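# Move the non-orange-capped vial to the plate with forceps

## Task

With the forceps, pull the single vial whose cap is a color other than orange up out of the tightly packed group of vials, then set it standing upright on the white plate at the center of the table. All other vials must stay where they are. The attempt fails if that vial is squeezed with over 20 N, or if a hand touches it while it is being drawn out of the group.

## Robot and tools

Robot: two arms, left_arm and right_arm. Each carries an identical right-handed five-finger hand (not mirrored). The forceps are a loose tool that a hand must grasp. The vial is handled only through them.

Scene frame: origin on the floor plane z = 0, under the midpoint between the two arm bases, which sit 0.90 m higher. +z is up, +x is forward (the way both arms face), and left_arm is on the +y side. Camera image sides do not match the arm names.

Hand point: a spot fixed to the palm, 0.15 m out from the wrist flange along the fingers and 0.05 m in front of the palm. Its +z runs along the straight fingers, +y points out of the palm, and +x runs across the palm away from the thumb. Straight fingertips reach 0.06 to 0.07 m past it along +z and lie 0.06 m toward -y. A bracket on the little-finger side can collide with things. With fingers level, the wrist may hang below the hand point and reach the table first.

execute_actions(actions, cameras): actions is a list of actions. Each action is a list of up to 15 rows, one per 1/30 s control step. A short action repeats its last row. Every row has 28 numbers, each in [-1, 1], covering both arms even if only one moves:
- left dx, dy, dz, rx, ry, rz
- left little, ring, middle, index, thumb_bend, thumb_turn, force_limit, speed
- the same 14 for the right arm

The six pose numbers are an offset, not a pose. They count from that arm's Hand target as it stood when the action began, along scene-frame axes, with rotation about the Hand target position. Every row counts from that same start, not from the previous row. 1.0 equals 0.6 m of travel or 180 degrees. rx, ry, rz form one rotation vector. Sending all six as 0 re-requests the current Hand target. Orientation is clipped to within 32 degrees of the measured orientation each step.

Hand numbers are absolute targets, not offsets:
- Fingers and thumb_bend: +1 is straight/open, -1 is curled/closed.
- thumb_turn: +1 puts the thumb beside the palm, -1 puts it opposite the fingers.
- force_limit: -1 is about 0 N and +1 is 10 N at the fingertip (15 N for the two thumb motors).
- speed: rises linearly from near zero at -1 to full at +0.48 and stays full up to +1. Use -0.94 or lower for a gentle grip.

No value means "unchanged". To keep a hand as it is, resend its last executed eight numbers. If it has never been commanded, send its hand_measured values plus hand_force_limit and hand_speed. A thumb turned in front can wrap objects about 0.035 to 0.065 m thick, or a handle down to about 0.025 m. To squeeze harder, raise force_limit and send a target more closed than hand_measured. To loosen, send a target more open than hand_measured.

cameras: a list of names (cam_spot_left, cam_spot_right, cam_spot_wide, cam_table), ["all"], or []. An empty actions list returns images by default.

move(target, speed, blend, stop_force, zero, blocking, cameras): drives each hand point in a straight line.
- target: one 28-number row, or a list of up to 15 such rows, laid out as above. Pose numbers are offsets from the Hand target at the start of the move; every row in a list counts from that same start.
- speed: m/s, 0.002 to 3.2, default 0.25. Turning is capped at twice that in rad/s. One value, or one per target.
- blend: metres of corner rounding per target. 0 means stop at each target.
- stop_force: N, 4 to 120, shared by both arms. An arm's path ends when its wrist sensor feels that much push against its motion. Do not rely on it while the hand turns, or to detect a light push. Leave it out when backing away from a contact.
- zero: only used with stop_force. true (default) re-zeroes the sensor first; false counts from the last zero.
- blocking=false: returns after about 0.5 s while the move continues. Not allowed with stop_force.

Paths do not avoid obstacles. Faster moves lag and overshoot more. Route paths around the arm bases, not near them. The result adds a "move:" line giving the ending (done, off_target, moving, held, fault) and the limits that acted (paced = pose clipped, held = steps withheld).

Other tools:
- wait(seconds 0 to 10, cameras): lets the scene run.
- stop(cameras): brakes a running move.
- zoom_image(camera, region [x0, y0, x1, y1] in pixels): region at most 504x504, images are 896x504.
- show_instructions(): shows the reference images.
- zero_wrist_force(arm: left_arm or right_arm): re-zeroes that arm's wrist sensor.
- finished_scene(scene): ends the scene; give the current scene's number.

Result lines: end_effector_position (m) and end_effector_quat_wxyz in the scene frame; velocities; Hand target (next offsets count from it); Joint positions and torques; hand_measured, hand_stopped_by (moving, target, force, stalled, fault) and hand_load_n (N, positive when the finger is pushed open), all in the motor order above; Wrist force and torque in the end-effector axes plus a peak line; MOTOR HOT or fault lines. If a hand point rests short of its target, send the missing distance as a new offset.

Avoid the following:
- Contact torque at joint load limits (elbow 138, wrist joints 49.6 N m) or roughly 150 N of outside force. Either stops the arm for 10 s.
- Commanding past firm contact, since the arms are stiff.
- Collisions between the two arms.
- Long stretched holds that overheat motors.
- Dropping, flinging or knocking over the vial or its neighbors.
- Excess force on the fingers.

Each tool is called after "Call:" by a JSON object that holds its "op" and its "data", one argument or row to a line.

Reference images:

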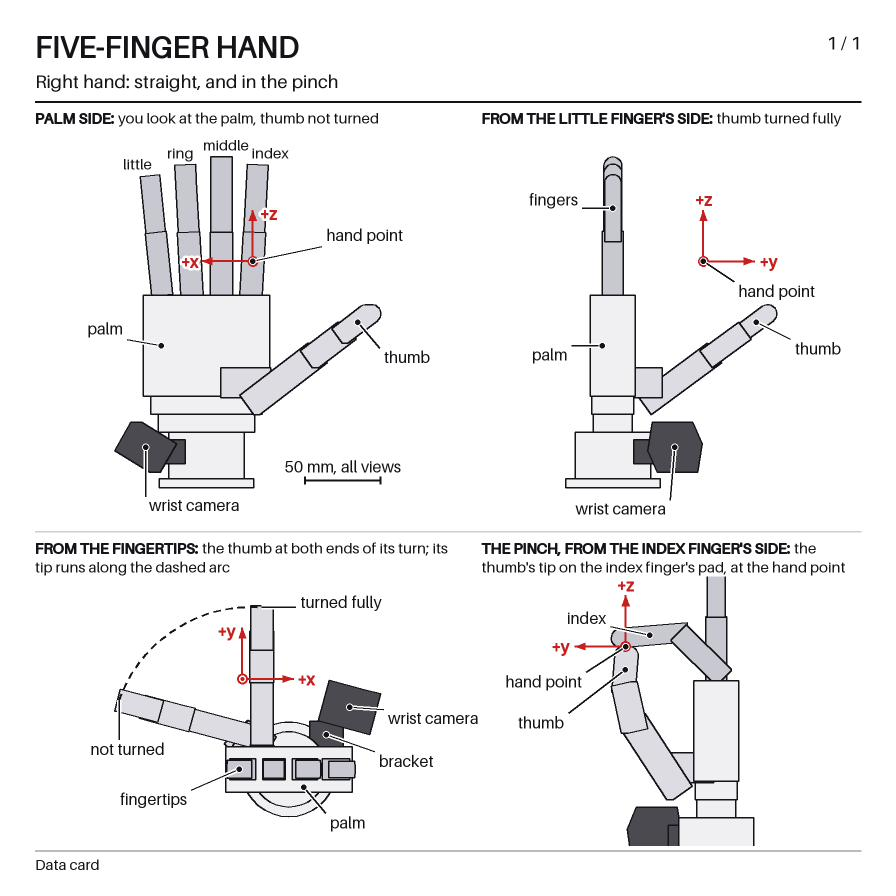

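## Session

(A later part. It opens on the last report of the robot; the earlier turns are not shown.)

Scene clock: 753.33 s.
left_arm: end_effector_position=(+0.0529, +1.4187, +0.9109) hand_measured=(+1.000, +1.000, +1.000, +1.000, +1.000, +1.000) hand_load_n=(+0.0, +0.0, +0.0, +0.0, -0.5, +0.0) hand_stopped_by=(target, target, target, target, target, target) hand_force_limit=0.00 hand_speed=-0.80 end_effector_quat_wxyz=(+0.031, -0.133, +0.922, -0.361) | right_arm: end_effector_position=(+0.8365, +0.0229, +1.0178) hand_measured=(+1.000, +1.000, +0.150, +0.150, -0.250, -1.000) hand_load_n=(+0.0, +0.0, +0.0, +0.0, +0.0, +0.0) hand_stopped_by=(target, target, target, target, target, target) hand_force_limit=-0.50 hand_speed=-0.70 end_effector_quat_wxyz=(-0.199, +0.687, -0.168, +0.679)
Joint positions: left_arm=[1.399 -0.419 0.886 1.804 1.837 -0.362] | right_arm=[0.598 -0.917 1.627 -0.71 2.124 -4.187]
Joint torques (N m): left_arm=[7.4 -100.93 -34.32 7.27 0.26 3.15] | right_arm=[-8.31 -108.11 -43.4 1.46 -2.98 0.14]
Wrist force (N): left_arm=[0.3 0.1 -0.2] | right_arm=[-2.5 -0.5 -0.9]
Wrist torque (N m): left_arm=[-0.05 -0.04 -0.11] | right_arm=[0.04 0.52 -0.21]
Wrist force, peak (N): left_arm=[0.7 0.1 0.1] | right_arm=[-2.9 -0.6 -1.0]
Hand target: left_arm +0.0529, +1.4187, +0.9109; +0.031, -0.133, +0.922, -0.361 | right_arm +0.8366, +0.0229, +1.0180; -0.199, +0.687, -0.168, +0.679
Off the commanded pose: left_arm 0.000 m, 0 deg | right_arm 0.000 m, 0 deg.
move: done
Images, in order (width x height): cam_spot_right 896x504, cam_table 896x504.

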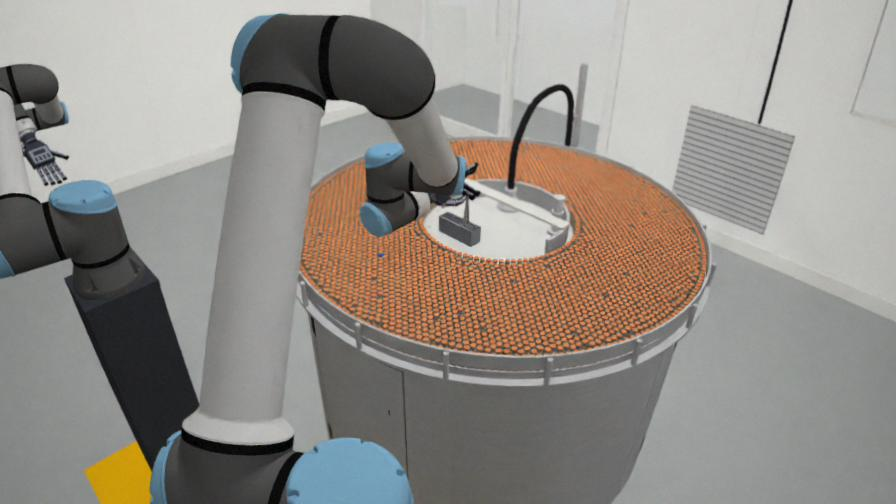

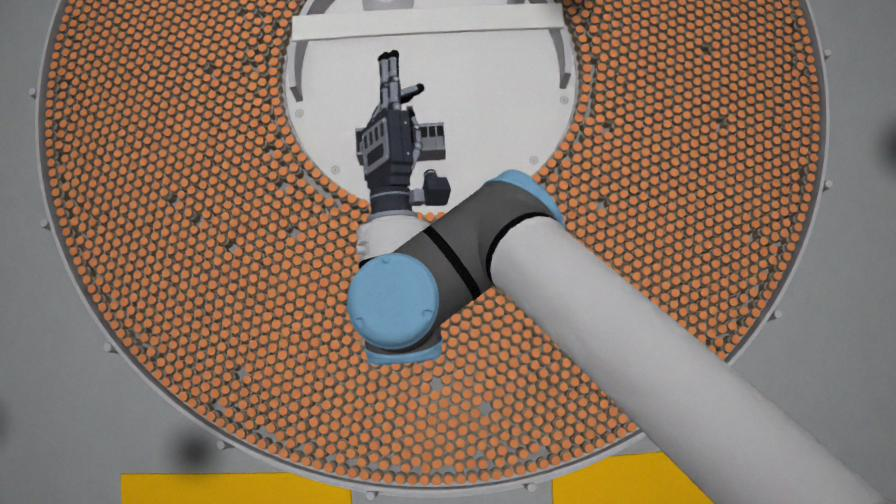

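Call:
{"op": "move", "data": {
  "target": [0,0,0,0,0,0,1,1,1,1,1,1,0,-0.8, 0,0,0,0,0,0,1,1,-0.6,-0.6,-0.25,-1,-0.6,-0.92],
  "speed": 0.03,
  "cameras": ["cam_spot_right","cam_table"]
}}

Call:
{"op": "zoom_image", "data": {
  "camera": "cam_table",
  "region": [380, 80, 450, 150]
}}

Call:
{"op": "zoom_image", "data": {
  "camera": "cam_spot_right",
  "region": [440, 180, 490, 230]
}}

Scene clock: 759.70 s.
left_arm: end_effector_position=(+0.0529, +1.4187, +0.9109) hand_measured=(+1.000, +1.000, +1.000, +1.000, +1.000, +1.000) hand_load_n=(+0.0, +0.0, +0.0, +0.0, +0.0, +0.0) hand_stopped_by=(target, target, target, target, target, target) hand_force_limit=0.00 hand_speed=-0.80 end_effector_quat_wxyz=(+0.031, -0.133, +0.922, -0.361) | right_arm: end_effector_position=(+0.8366, +0.0229, +1.0180) hand_measured=(+1.000, +1.000, -0.162, -0.170, -0.250, -1.000) hand_load_n=(+0.0, +0.0, +3.5, +2.5, +1.5, +0.5) hand_stopped_by=(target, target, force, force, target, target) hand_force_limit=-0.60 hand_speed=-0.92 end_effector_quat_wxyz=(-0.199, +0.687, -0.168, +0.679)
Joint positions: left_arm=[1.399 -0.419 0.886 1.804 1.837 -0.362] | right_arm=[0.598 -0.917 1.627 -0.71 2.124 -4.187]
Joint torques (N m): left_arm=[6.85 -99.59 -33.94 7.2 0.23 2.98] | right_arm=[-8.16 -106.06 -42.97 1.27 -3.04 0.22]
Wrist force (N): left_arm=[-0.2 -0.2 -0.2] | right_arm=[-1.6 -0.5 -1.3]
Wrist torque (N m): left_arm=[-0.08 0.03 -0.14] | right_arm=[0.11 0.46 -0.15]
Wrist force, peak (N): left_arm=[0.7 0.1 0.0] | right_arm=[-3.1 -0.5 -1.1]
Hand target: left_arm +0.0529, +1.4187, +0.9109; +0.031, -0.133, +0.922, -0.361 | right_arm +0.8366, +0.0229, +1.0180; -0.199, +0.687, -0.168, +0.679
Off the commanded pose: left_arm 0.000 m, 0 deg | right_arm 0.000 m, 0 deg.
move: done
Images, in order (width x height): cam_spot_right 896x504, cam_table 896x504.

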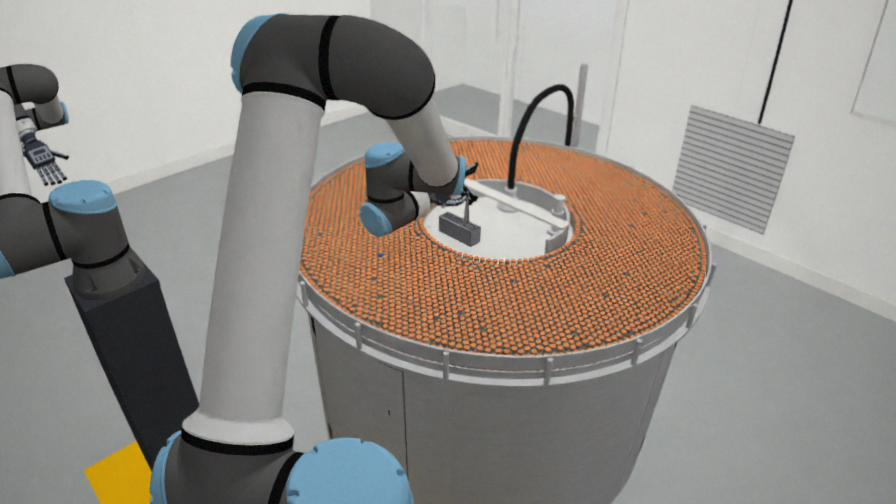

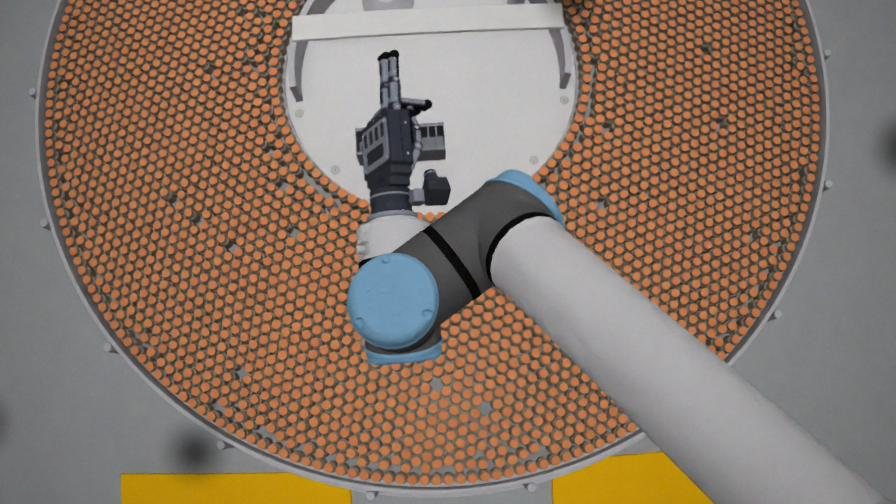

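Scaled by 7.200.

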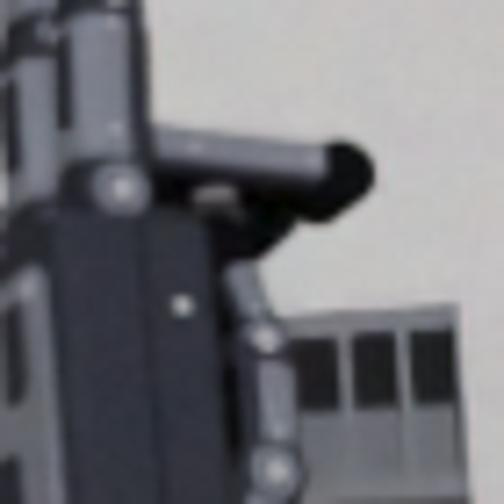

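Scaled by 10.080.

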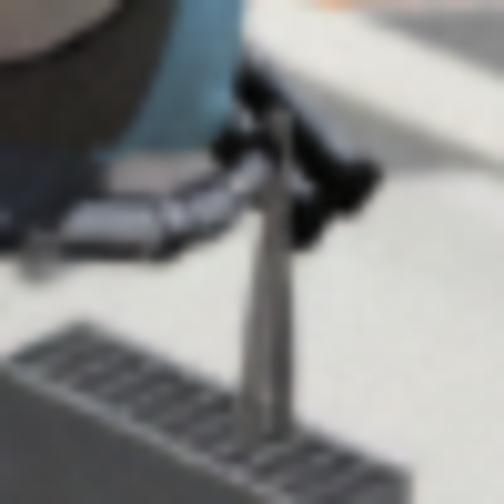

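Call:
{"op": "move", "data": {
  "target": [0,0,0,0,0,0,1,1,1,1,1,1,0,-0.8, 0,0,0.12,0,0,0,1,1,-0.6,-0.6,-0.25,-1,-0.6,-0.92],
  "speed": 0.06,
  "cameras": ["cam_spot_right","cam_spot_left"]
}}

Call:
{"op": "zoom_image", "data": {
  "camera": "cam_spot_left",
  "region": [395, 180, 455, 240]
}}

Call:
{"op": "zoom_image", "data": {
  "camera": "cam_spot_right",
  "region": [435, 160, 495, 220]
}}

Scene clock: 766.30 s.
left_arm: end_effector_position=(+0.0529, +1.4187, +0.9109) hand_measured=(+1.000, +1.000, +1.000, +1.000, +1.000, +1.000) hand_load_n=(+0.0, +0.0, +0.0, +0.0, +0.0, +0.0) hand_stopped_by=(target, target, target, target, target, target) hand_force_limit=0.00 hand_speed=-0.80 end_effector_quat_wxyz=(+0.031, -0.133, +0.922, -0.361) | right_arm: end_effector_position=(+0.8366, +0.0229, +1.0898) hand_measured=(+1.000, +1.000, -0.162, -0.170, -0.250, -1.000) hand_load_n=(+0.0, +0.0, +3.5, +2.5, +1.0, +0.5) hand_stopped_by=(target, target, force, force, target, target) hand_force_limit=-0.60 hand_speed=-0.92 end_effector_quat_wxyz=(-0.199, +0.687, -0.168, +0.679) end_effector_velocity=(+0.000, +0.000, +0.002) end_effector_angular_velocity=(-0.001, +0.001, +0.000)
Joint positions: left_arm=[1.399 -0.419 0.886 1.804 1.837 -0.362] | right_arm=[0.598 -0.989 1.596 -0.607 2.124 -4.187]
Joint velocities: left_arm=[within noise] | right_arm=[0 -0.002 -0.001 0.005 0 -0.001]
Joint torques (N m): left_arm=[5.97 -100.58 -34.25 7.14 0.46 2.8] | right_arm=[-11.77 -105.64 -45.96 1.65 -2.29 1.11]
Wrist force (N): left_arm=[0.2 -0.3 -0.2] | right_arm=[-2.7 -0.2 -0.7]
Wrist torque (N m): left_arm=[-0.09 -0.02 -0.12] | right_arm=[0.07 0.54 -0.19]
Wrist force, peak (N): left_arm=[0.7 0.1 0.0] | right_arm=[-3.3 -0.5 -1.2]
Hand target: left_arm +0.0529, +1.4187, +0.9109; +0.031, -0.133, +0.922, -0.361 | right_arm +0.8366, +0.0229, +1.0900; -0.199, +0.687, -0.168, +0.679
Off the commanded pose: left_arm 0.000 m, 0 deg | right_arm 0.000 m, 0 deg.
move: done
Images, in order (width x height): cam_spot_left 896x504, cam_spot_right 896x504.

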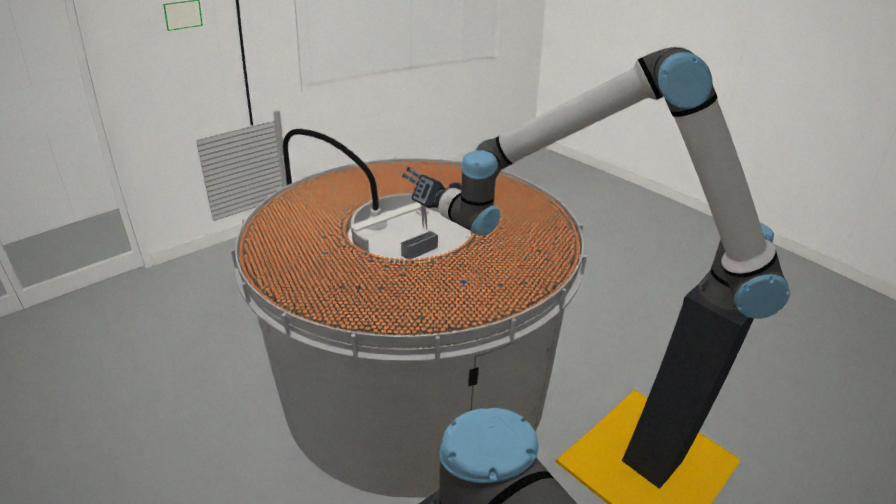

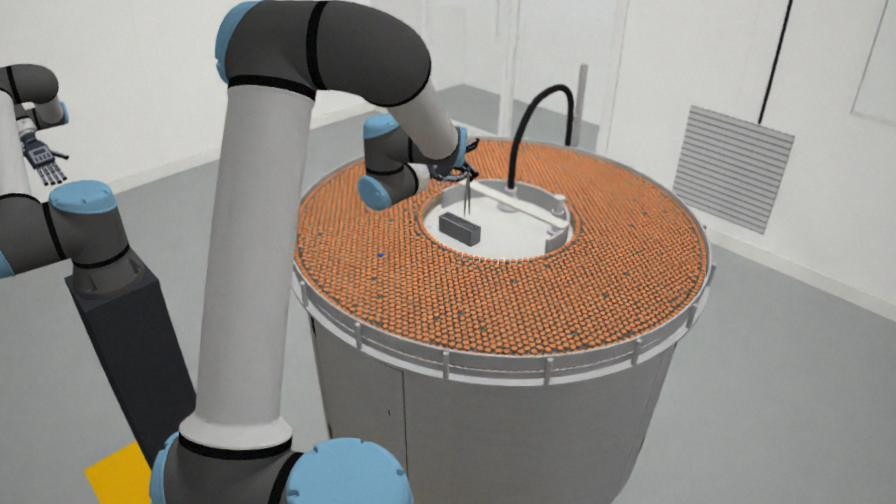

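Scaled by 8.400.

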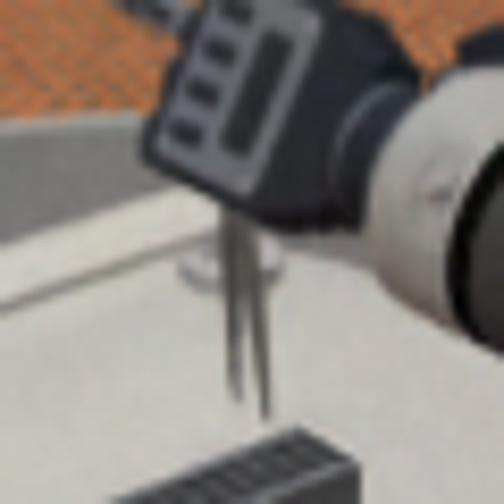

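Scaled by 8.400.

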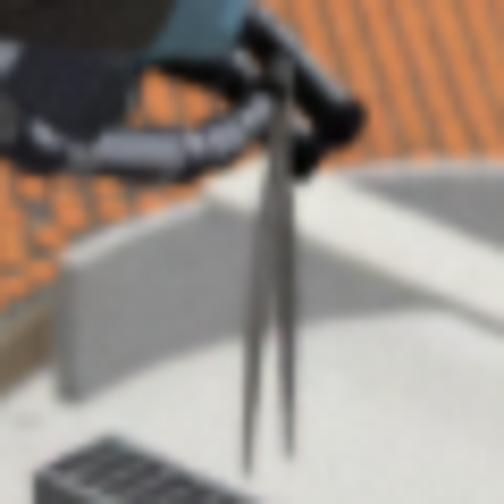

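Call:
{"op": "move", "data": {
  "target": [0,0,0,0,0,0,1,1,1,1,1,1,0,-0.8, 0,0,0,0,0,0,1,1,-0.158,-0.158,-0.25,-1,-0.6,-0.92],
  "speed": 0.06,
  "cameras": ["cam_spot_right","cam_spot_left"]
}}

Call:
{"op": "zoom_image", "data": {
  "camera": "cam_spot_left",
  "region": [395, 180, 455, 240]
}}

Call:
{"op": "zoom_image", "data": {
  "camera": "cam_spot_right",
  "region": [435, 160, 495, 220]
}}

Scene clock: 772.27 s.
left_arm: end_effector_position=(+0.0529, +1.4187, +0.9109) hand_measured=(+1.000, +1.000, +1.000, +1.000, +1.000, +1.000) hand_load_n=(+0.0, +0.0, +0.0, +0.0, +0.0, +0.0) hand_stopped_by=(target, target, target, target, target, target) hand_force_limit=0.00 hand_speed=-0.80 end_effector_quat_wxyz=(+0.031, -0.133, +0.922, -0.361) | right_arm: end_effector_position=(+0.8366, +0.0229, +1.0900) hand_measured=(+1.000, +1.000, -0.158, -0.158, -0.250, -1.000) hand_load_n=(+0.0, +0.0, +1.5, +1.0, +1.0, +0.5) hand_stopped_by=(target, target, target, target, target, target) hand_force_limit=-0.60 hand_speed=-0.92 end_effector_quat_wxyz=(-0.199, +0.687, -0.168, +0.679)
Joint positions: left_arm=[1.399 -0.419 0.886 1.804 1.837 -0.362] | right_arm=[0.598 -0.989 1.596 -0.607 2.124 -4.187]
Joint torques (N m): left_arm=[7.09 -100.33 -34.02 7.14 0.32 2.95] | right_arm=[-4.27 -102.78 -46.29 1.11 2.6 1.67]
Wrist force (N): left_arm=[0.1 -0.1 -0.2] | right_arm=[-2.6 0.4 -0.5]
Wrist torque (N m): left_arm=[-0.06 -0.01 -0.12] | right_arm=[0.13 0.51 -0.17]
Wrist force, peak (N): left_arm=[0.6 -0.2 -0.2] | right_arm=[-2.9 -0.1 -0.8]
Hand target: left_arm +0.0529, +1.4187, +0.9109; +0.031, -0.133, +0.922, -0.361 | right_arm +0.8366, +0.0229, +1.0900; -0.199, +0.687, -0.168, +0.679
Off the commanded pose: left_arm 0.000 m, 0 deg | right_arm 0.000 m, 0 deg.
move: done
Images, in order (width x height): cam_spot_left 896x504, cam_spot_right 896x504.

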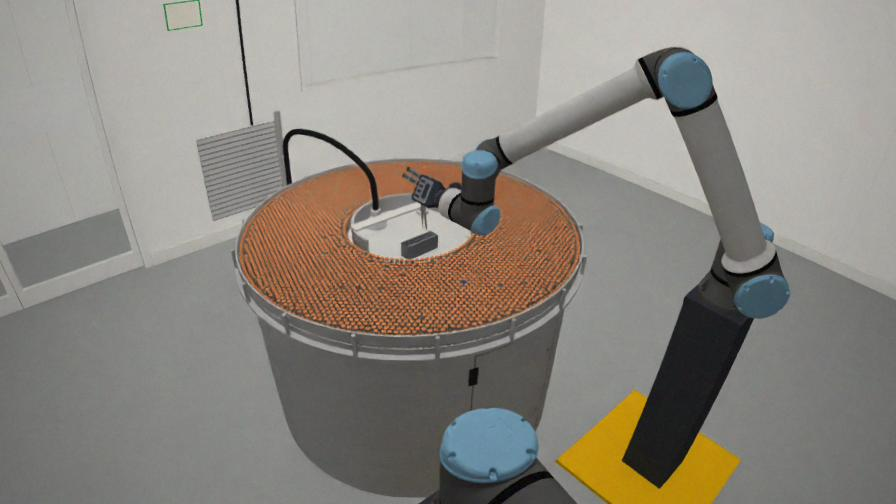

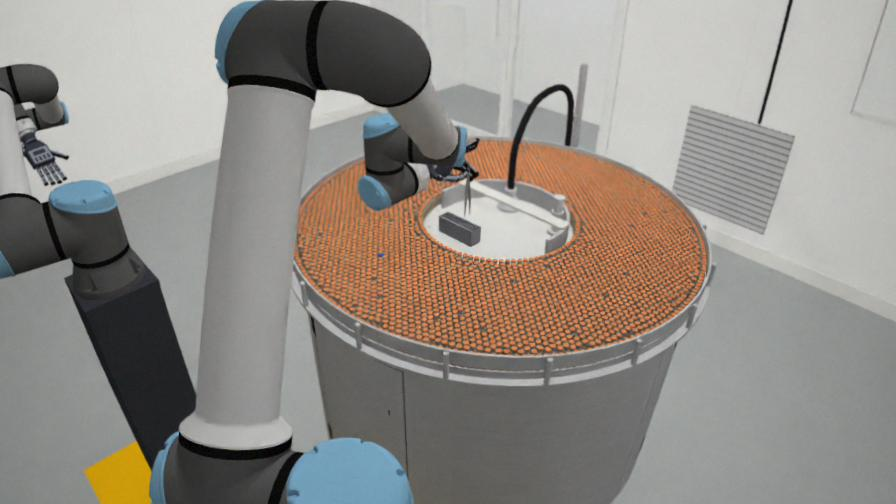

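Scaled by 8.400.

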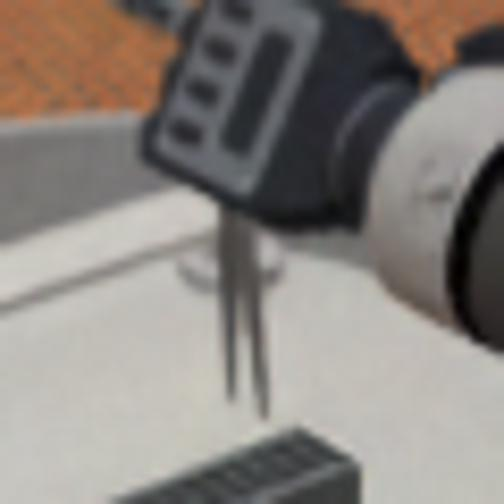

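Scaled by 8.400.

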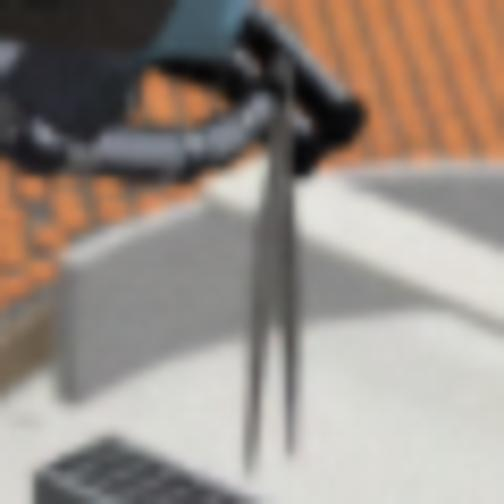

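Call:
{"op": "move", "data": {
  "target": [0,0,0,0,0,0,1,1,1,1,1,1,0,-0.8, -0.436,0.1028,-0.0083,0,0,0.0911,1,1,-0.158,-0.158,-0.25,-1,-0.6,-0.92],
  "speed": 0.12,
  "cameras": ["cam_spot_left","cam_spot_right","cam_table"]
}}

Call:
{"op": "zoom_image", "data": {
  "camera": "cam_spot_right",
  "region": [355, 215, 405, 265]
}}

Call:
{"op": "zoom_image", "data": {
  "camera": "cam_spot_left",
  "region": [440, 245, 490, 295]
}}

Call:
{"op": "zoom_image", "data": {
  "camera": "cam_table",
  "region": [350, 290, 410, 350]
}}

Scene clock: 784.67 s.
left_arm: end_effector_position=(+0.0529, +1.4187, +0.9109) hand_measured=(+1.000, +1.000, +1.000, +1.000, +1.000, +1.000) hand_load_n=(+0.0, -0.5, +0.0, +0.0, +0.0, +0.0) hand_stopped_by=(target, target, target, target, target, target) hand_force_limit=0.00 hand_speed=-0.80 end_effector_quat_wxyz=(+0.031, -0.133, +0.922, -0.361) | right_arm: end_effector_position=(+0.5753, +0.0846, +1.0850) hand_measured=(+1.000, +1.000, -0.158, -0.158, -0.250, -1.000) hand_load_n=(+0.5, +0.0, +1.5, +1.0, +1.0, +0.5) hand_stopped_by=(target, target, target, target, target, target) hand_force_limit=-0.60 hand_speed=-0.92 end_effector_quat_wxyz=(-0.293, +0.704, -0.069, +0.643)
Joint positions: left_arm=[1.399 -0.419 0.886 1.804 1.837 -0.362] | right_arm=[0.814 -1.204 1.957 -0.753 2.054 -4.187]
Joint torques (N m): left_arm=[6.98 -100.91 -34.46 7.04 0.79 2.86] | right_arm=[13.52 -82.77 -23.84 -3.07 -2.62 -2.02]
Wrist force (N): left_arm=[0.3 0.0 -0.1] | right_arm=[-2.3 0.1 -1.0]
Wrist torque (N m): left_arm=[-0.06 -0.04 -0.11] | right_arm=[0.12 0.49 -0.21]
Wrist force, peak (N): left_arm=[0.6 0.0 -0.4] | right_arm=[-3.0 0.0 -1.9]
Hand target: left_arm +0.0529, +1.4187, +0.9109; +0.031, -0.133, +0.922, -0.361 | right_arm +0.5750, +0.0846, +1.0850; -0.293, +0.704, -0.068, +0.643
Off the commanded pose: left_arm 0.000 m, 0 deg | right_arm 0.000 m, 0 deg.
move: done
Images, in order (width x height): cam_spot_left 896x504, cam_spot_right 896x504, cam_table 896x504.

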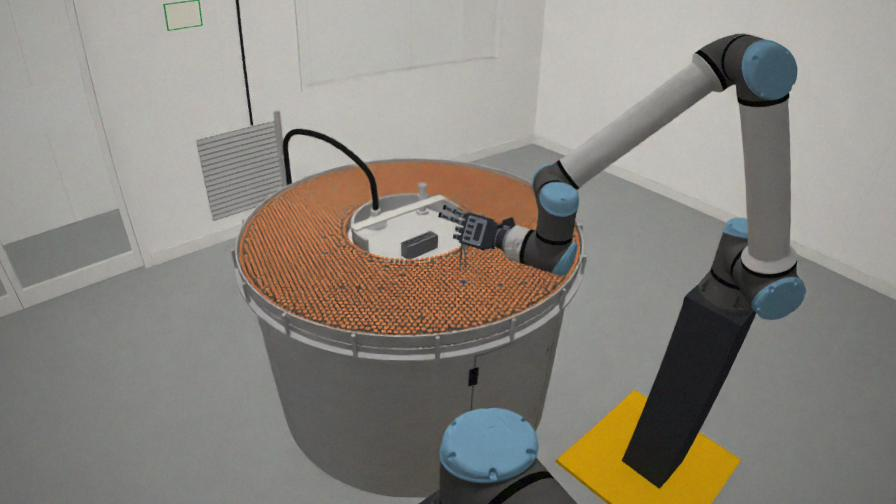

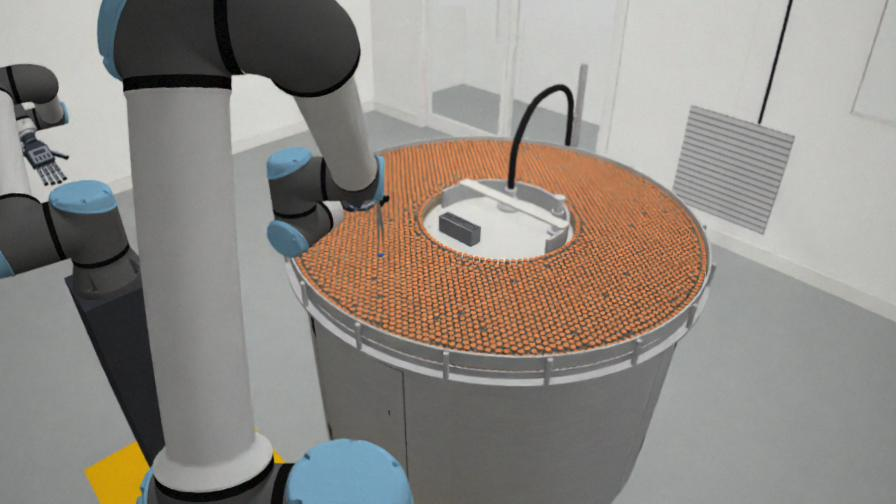

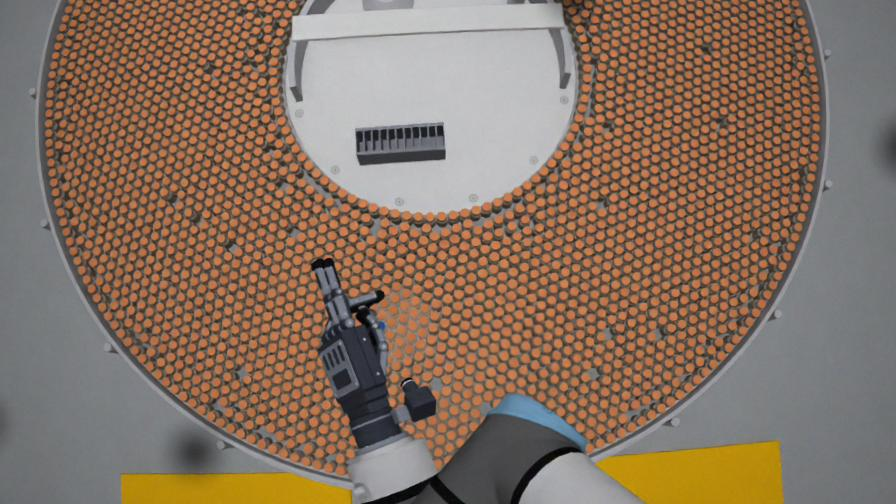

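Scaled by 10.080.

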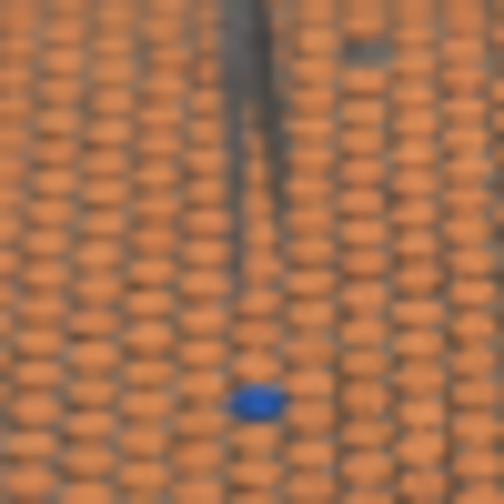

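Scaled by 10.080.

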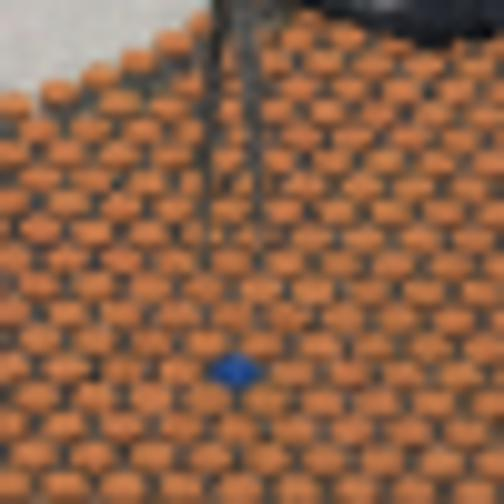

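Scaled by 8.400.

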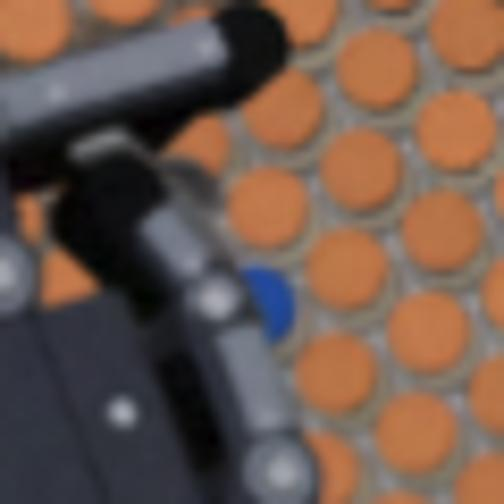

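Call:
{"op": "move", "data": {
  "target": [0,0,0,0,0,0,1,1,1,1,1,1,0,-0.8, -0.0047,0.0012,-0.0367,0,0,0,1,1,-0.158,-0.158,-0.25,-1,-0.6,-0.92],
  "speed": 0.05,
  "cameras": ["cam_spot_left","cam_spot_right","cam_table"]
}}

Call:
{"op": "zoom_image", "data": {
  "camera": "cam_spot_right",
  "region": [355, 215, 405, 265]
}}

Call:
{"op": "zoom_image", "data": {
  "camera": "cam_spot_left",
  "region": [440, 245, 490, 295]
}}

Call:
{"op": "zoom_image", "data": {
  "camera": "cam_table",
  "region": [350, 290, 410, 350]
}}

Scene clock: 798.17 s.
left_arm: end_effector_position=(+0.0529, +1.4187, +0.9109) hand_measured=(+1.000, +1.000, +1.000, +1.000, +1.000, +1.000) hand_load_n=(+0.0, +0.0, +0.0, +0.0, +0.0, -0.5) hand_stopped_by=(target, target, target, target, target, target) hand_force_limit=0.00 hand_speed=-0.80 end_effector_quat_wxyz=(+0.031, -0.133, +0.922, -0.361) | right_arm: end_effector_position=(+0.5722, +0.0853, +1.0632) hand_measured=(+1.000, +1.000, -0.158, -0.158, -0.250, -1.000) hand_load_n=(+0.0, +0.0, +2.0, +1.0, +1.0, +0.5) hand_stopped_by=(target, target, target, target, target, target) hand_force_limit=-0.60 hand_speed=-0.92 end_effector_quat_wxyz=(-0.293, +0.704, -0.068, +0.643)
Joint positions: left_arm=[1.399 -0.419 0.886 1.804 1.837 -0.362] | right_arm=[0.818 -1.178 1.97 -0.792 2.058 -4.187]
Joint torques (N m): left_arm=[5.47 -101.22 -33.88 6.97 0.57 2.81] | right_arm=[9.42 -51.88 -24.81 -3.25 3.71 -0.63]
Wrist force (N): left_arm=[0.3 -0.1 -0.2] | right_arm=[-2.7 -0.2 -0.8]
Wrist torque (N m): left_arm=[-0.06 -0.04 -0.11] | right_arm=[0.06 0.56 -0.24]
Wrist force, peak (N): left_arm=[0.7 -0.1 0.0] | right_arm=[-3.4 -0.1 -0.8]
Hand target: left_arm +0.0529, +1.4187, +0.9109; +0.031, -0.133, +0.922, -0.361 | right_arm +0.5722, +0.0853, +1.0630; -0.293, +0.704, -0.068, +0.643
Off the commanded pose: left_arm 0.000 m, 0 deg | right_arm 0.000 m, 0 deg.
move: done
Images, in order (width x height): cam_spot_left 896x504, cam_spot_right 896x504, cam_table 896x504.

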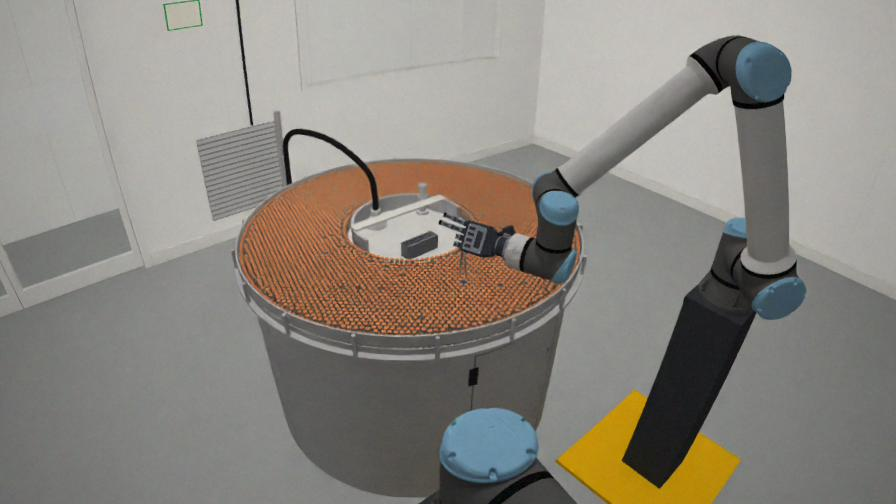

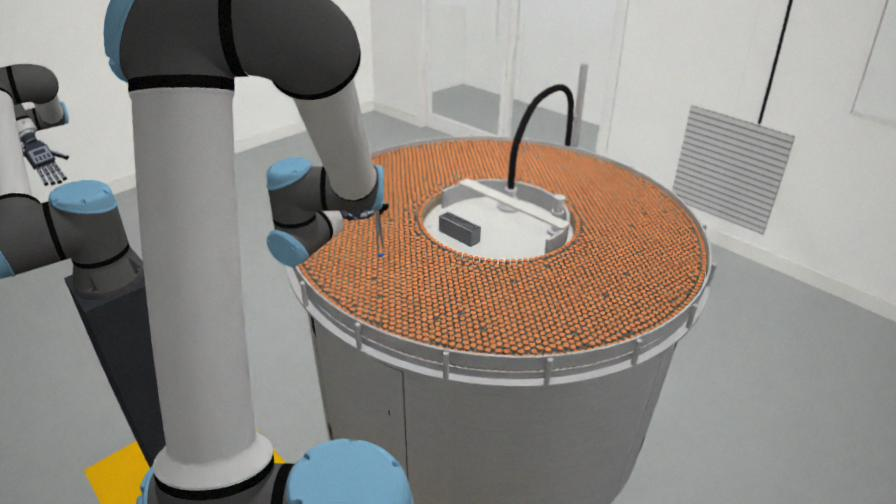

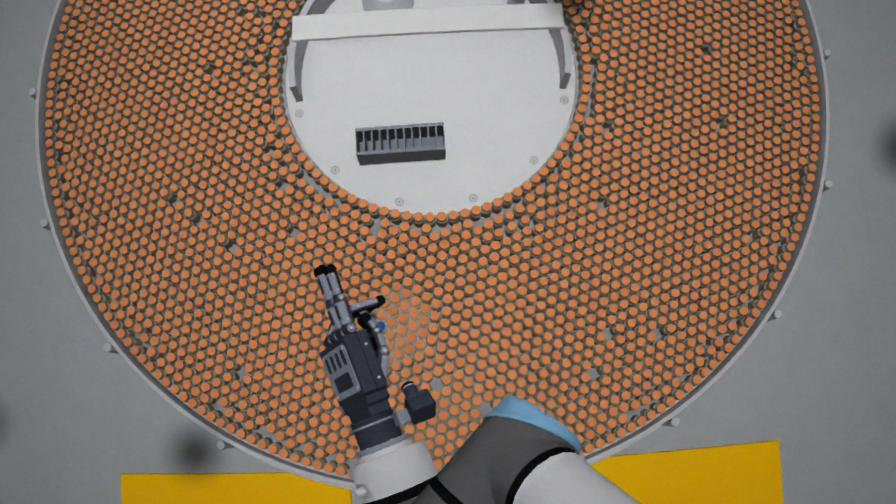

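Scaled by 10.080.

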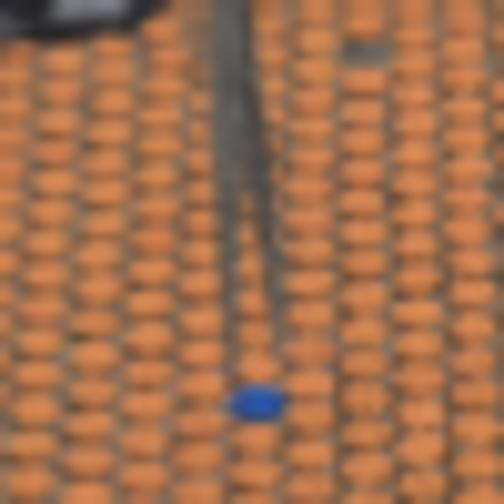

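Scaled by 10.080.

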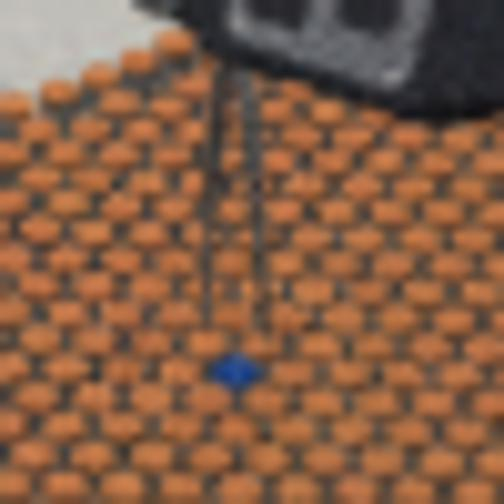

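Scaled by 8.400.

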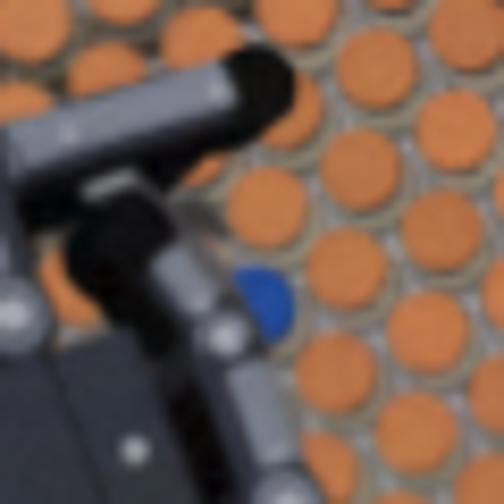

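Call:
{"op": "move", "data": {
  "target": [0,0,0,0,0,0,1,1,1,1,1,1,0,-0.8, -0.0007,0.0007,-0.0133,0,0,0.0444,1,1,-0.158,-0.158,-0.25,-1,-0.6,-0.92],
  "speed": 0.03,
  "cameras": ["cam_spot_left","cam_spot_right","cam_table"]
}}

Call:
{"op": "zoom_image", "data": {
  "camera": "cam_spot_right",
  "region": [361, 230, 401, 270]
}}

Call:
{"op": "zoom_image", "data": {
  "camera": "cam_spot_left",
  "region": [443, 255, 483, 295]
}}

Call:
{"op": "zoom_image", "data": {
  "camera": "cam_table",
  "region": [350, 290, 410, 350]
}}

Scene clock: 812.10 s.
left_arm: end_effector_position=(+0.0529, +1.4187, +0.9109) hand_measured=(+1.000, +1.000, +1.000, +1.000, +1.000, +1.000) hand_load_n=(+0.0, +0.0, +0.0, +0.0, +0.0, +0.0) hand_stopped_by=(target, target, target, target, target, target) hand_force_limit=0.00 hand_speed=-0.80 end_effector_quat_wxyz=(+0.031, -0.133, +0.922, -0.361) | right_arm: end_effector_position=(+0.5718, +0.0858, +1.0550) hand_measured=(+1.000, +1.000, -0.158, -0.158, -0.250, -1.000) hand_load_n=(+0.0, -0.5, +2.0, +1.0, +1.0, +0.5) hand_stopped_by=(target, target, target, target, target, target) hand_force_limit=-0.60 hand_speed=-0.92 end_effector_quat_wxyz=(-0.337, +0.707, -0.019, +0.621)
Joint positions: left_arm=[1.399 -0.419 0.886 1.804 1.837 -0.362] | right_arm=[0.767 -1.202 2.028 -0.826 1.867 -4.187]
Joint torques (N m): left_arm=[7.75 -100.39 -33.7 6.88 0.58 2.71] | right_arm=[-12.89 -80.54 -22.68 -3.33 -3.41 -1.93]
Wrist force (N): left_arm=[0.1 -0.2 -0.1] | right_arm=[-3.0 0.3 -0.9]
Wrist torque (N m): left_arm=[-0.09 -0.02 -0.12] | right_arm=[0.16 0.59 -0.23]
Wrist force, peak (N): left_arm=[0.5 -0.2 -0.5] | right_arm=[-3.3 0.3 -1.3]
Hand target: left_arm +0.0529, +1.4187, +0.9109; +0.031, -0.133, +0.922, -0.361 | right_arm +0.5718, +0.0858, +1.0550; -0.338, +0.707, -0.019, +0.621
Off the commanded pose: left_arm 0.000 m, 0 deg | right_arm 0.000 m, 0 deg.
move: done
Images, in order (width x height): cam_spot_left 896x504, cam_spot_right 896x504, cam_table 896x504.

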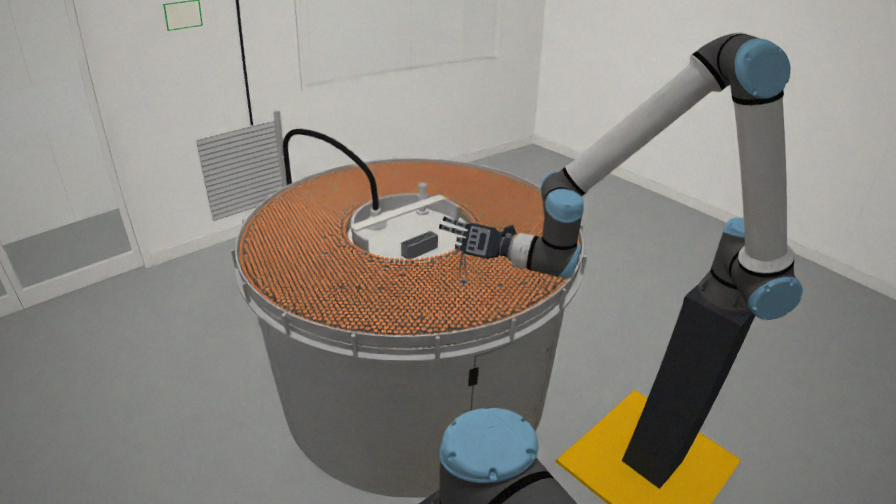

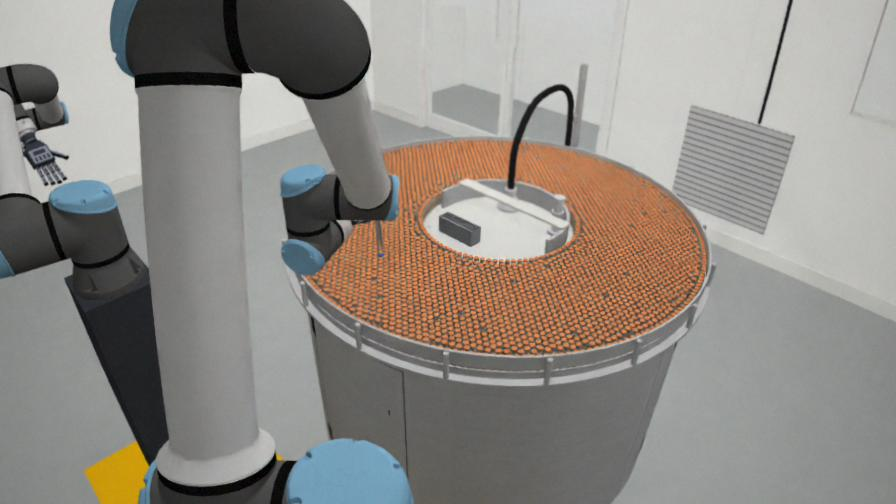

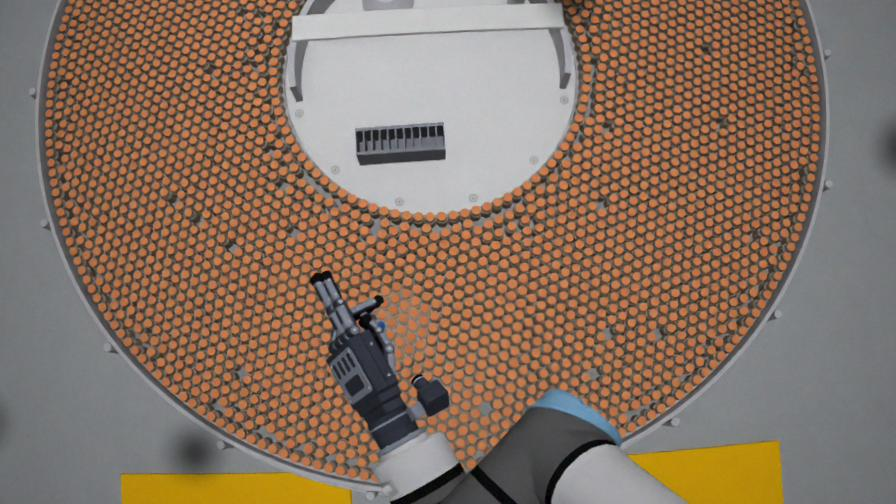

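Scaled by 12.600.

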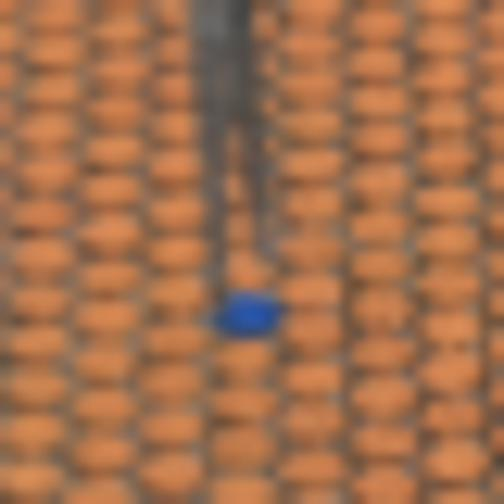

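Scaled by 12.600.

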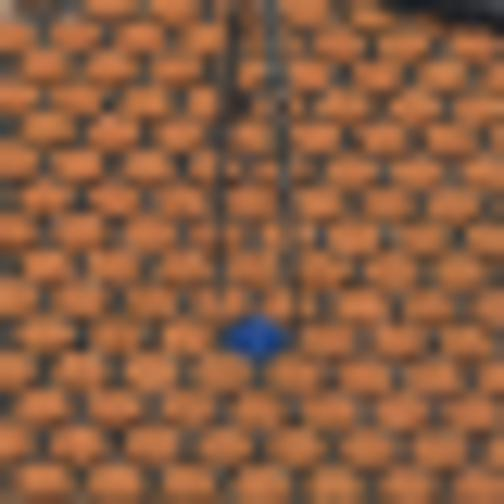

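Scaled by 8.400.

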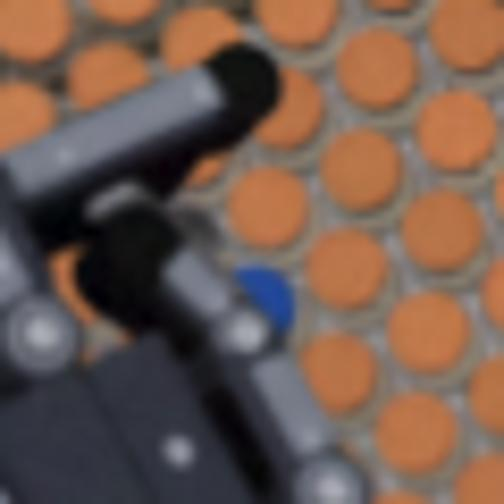

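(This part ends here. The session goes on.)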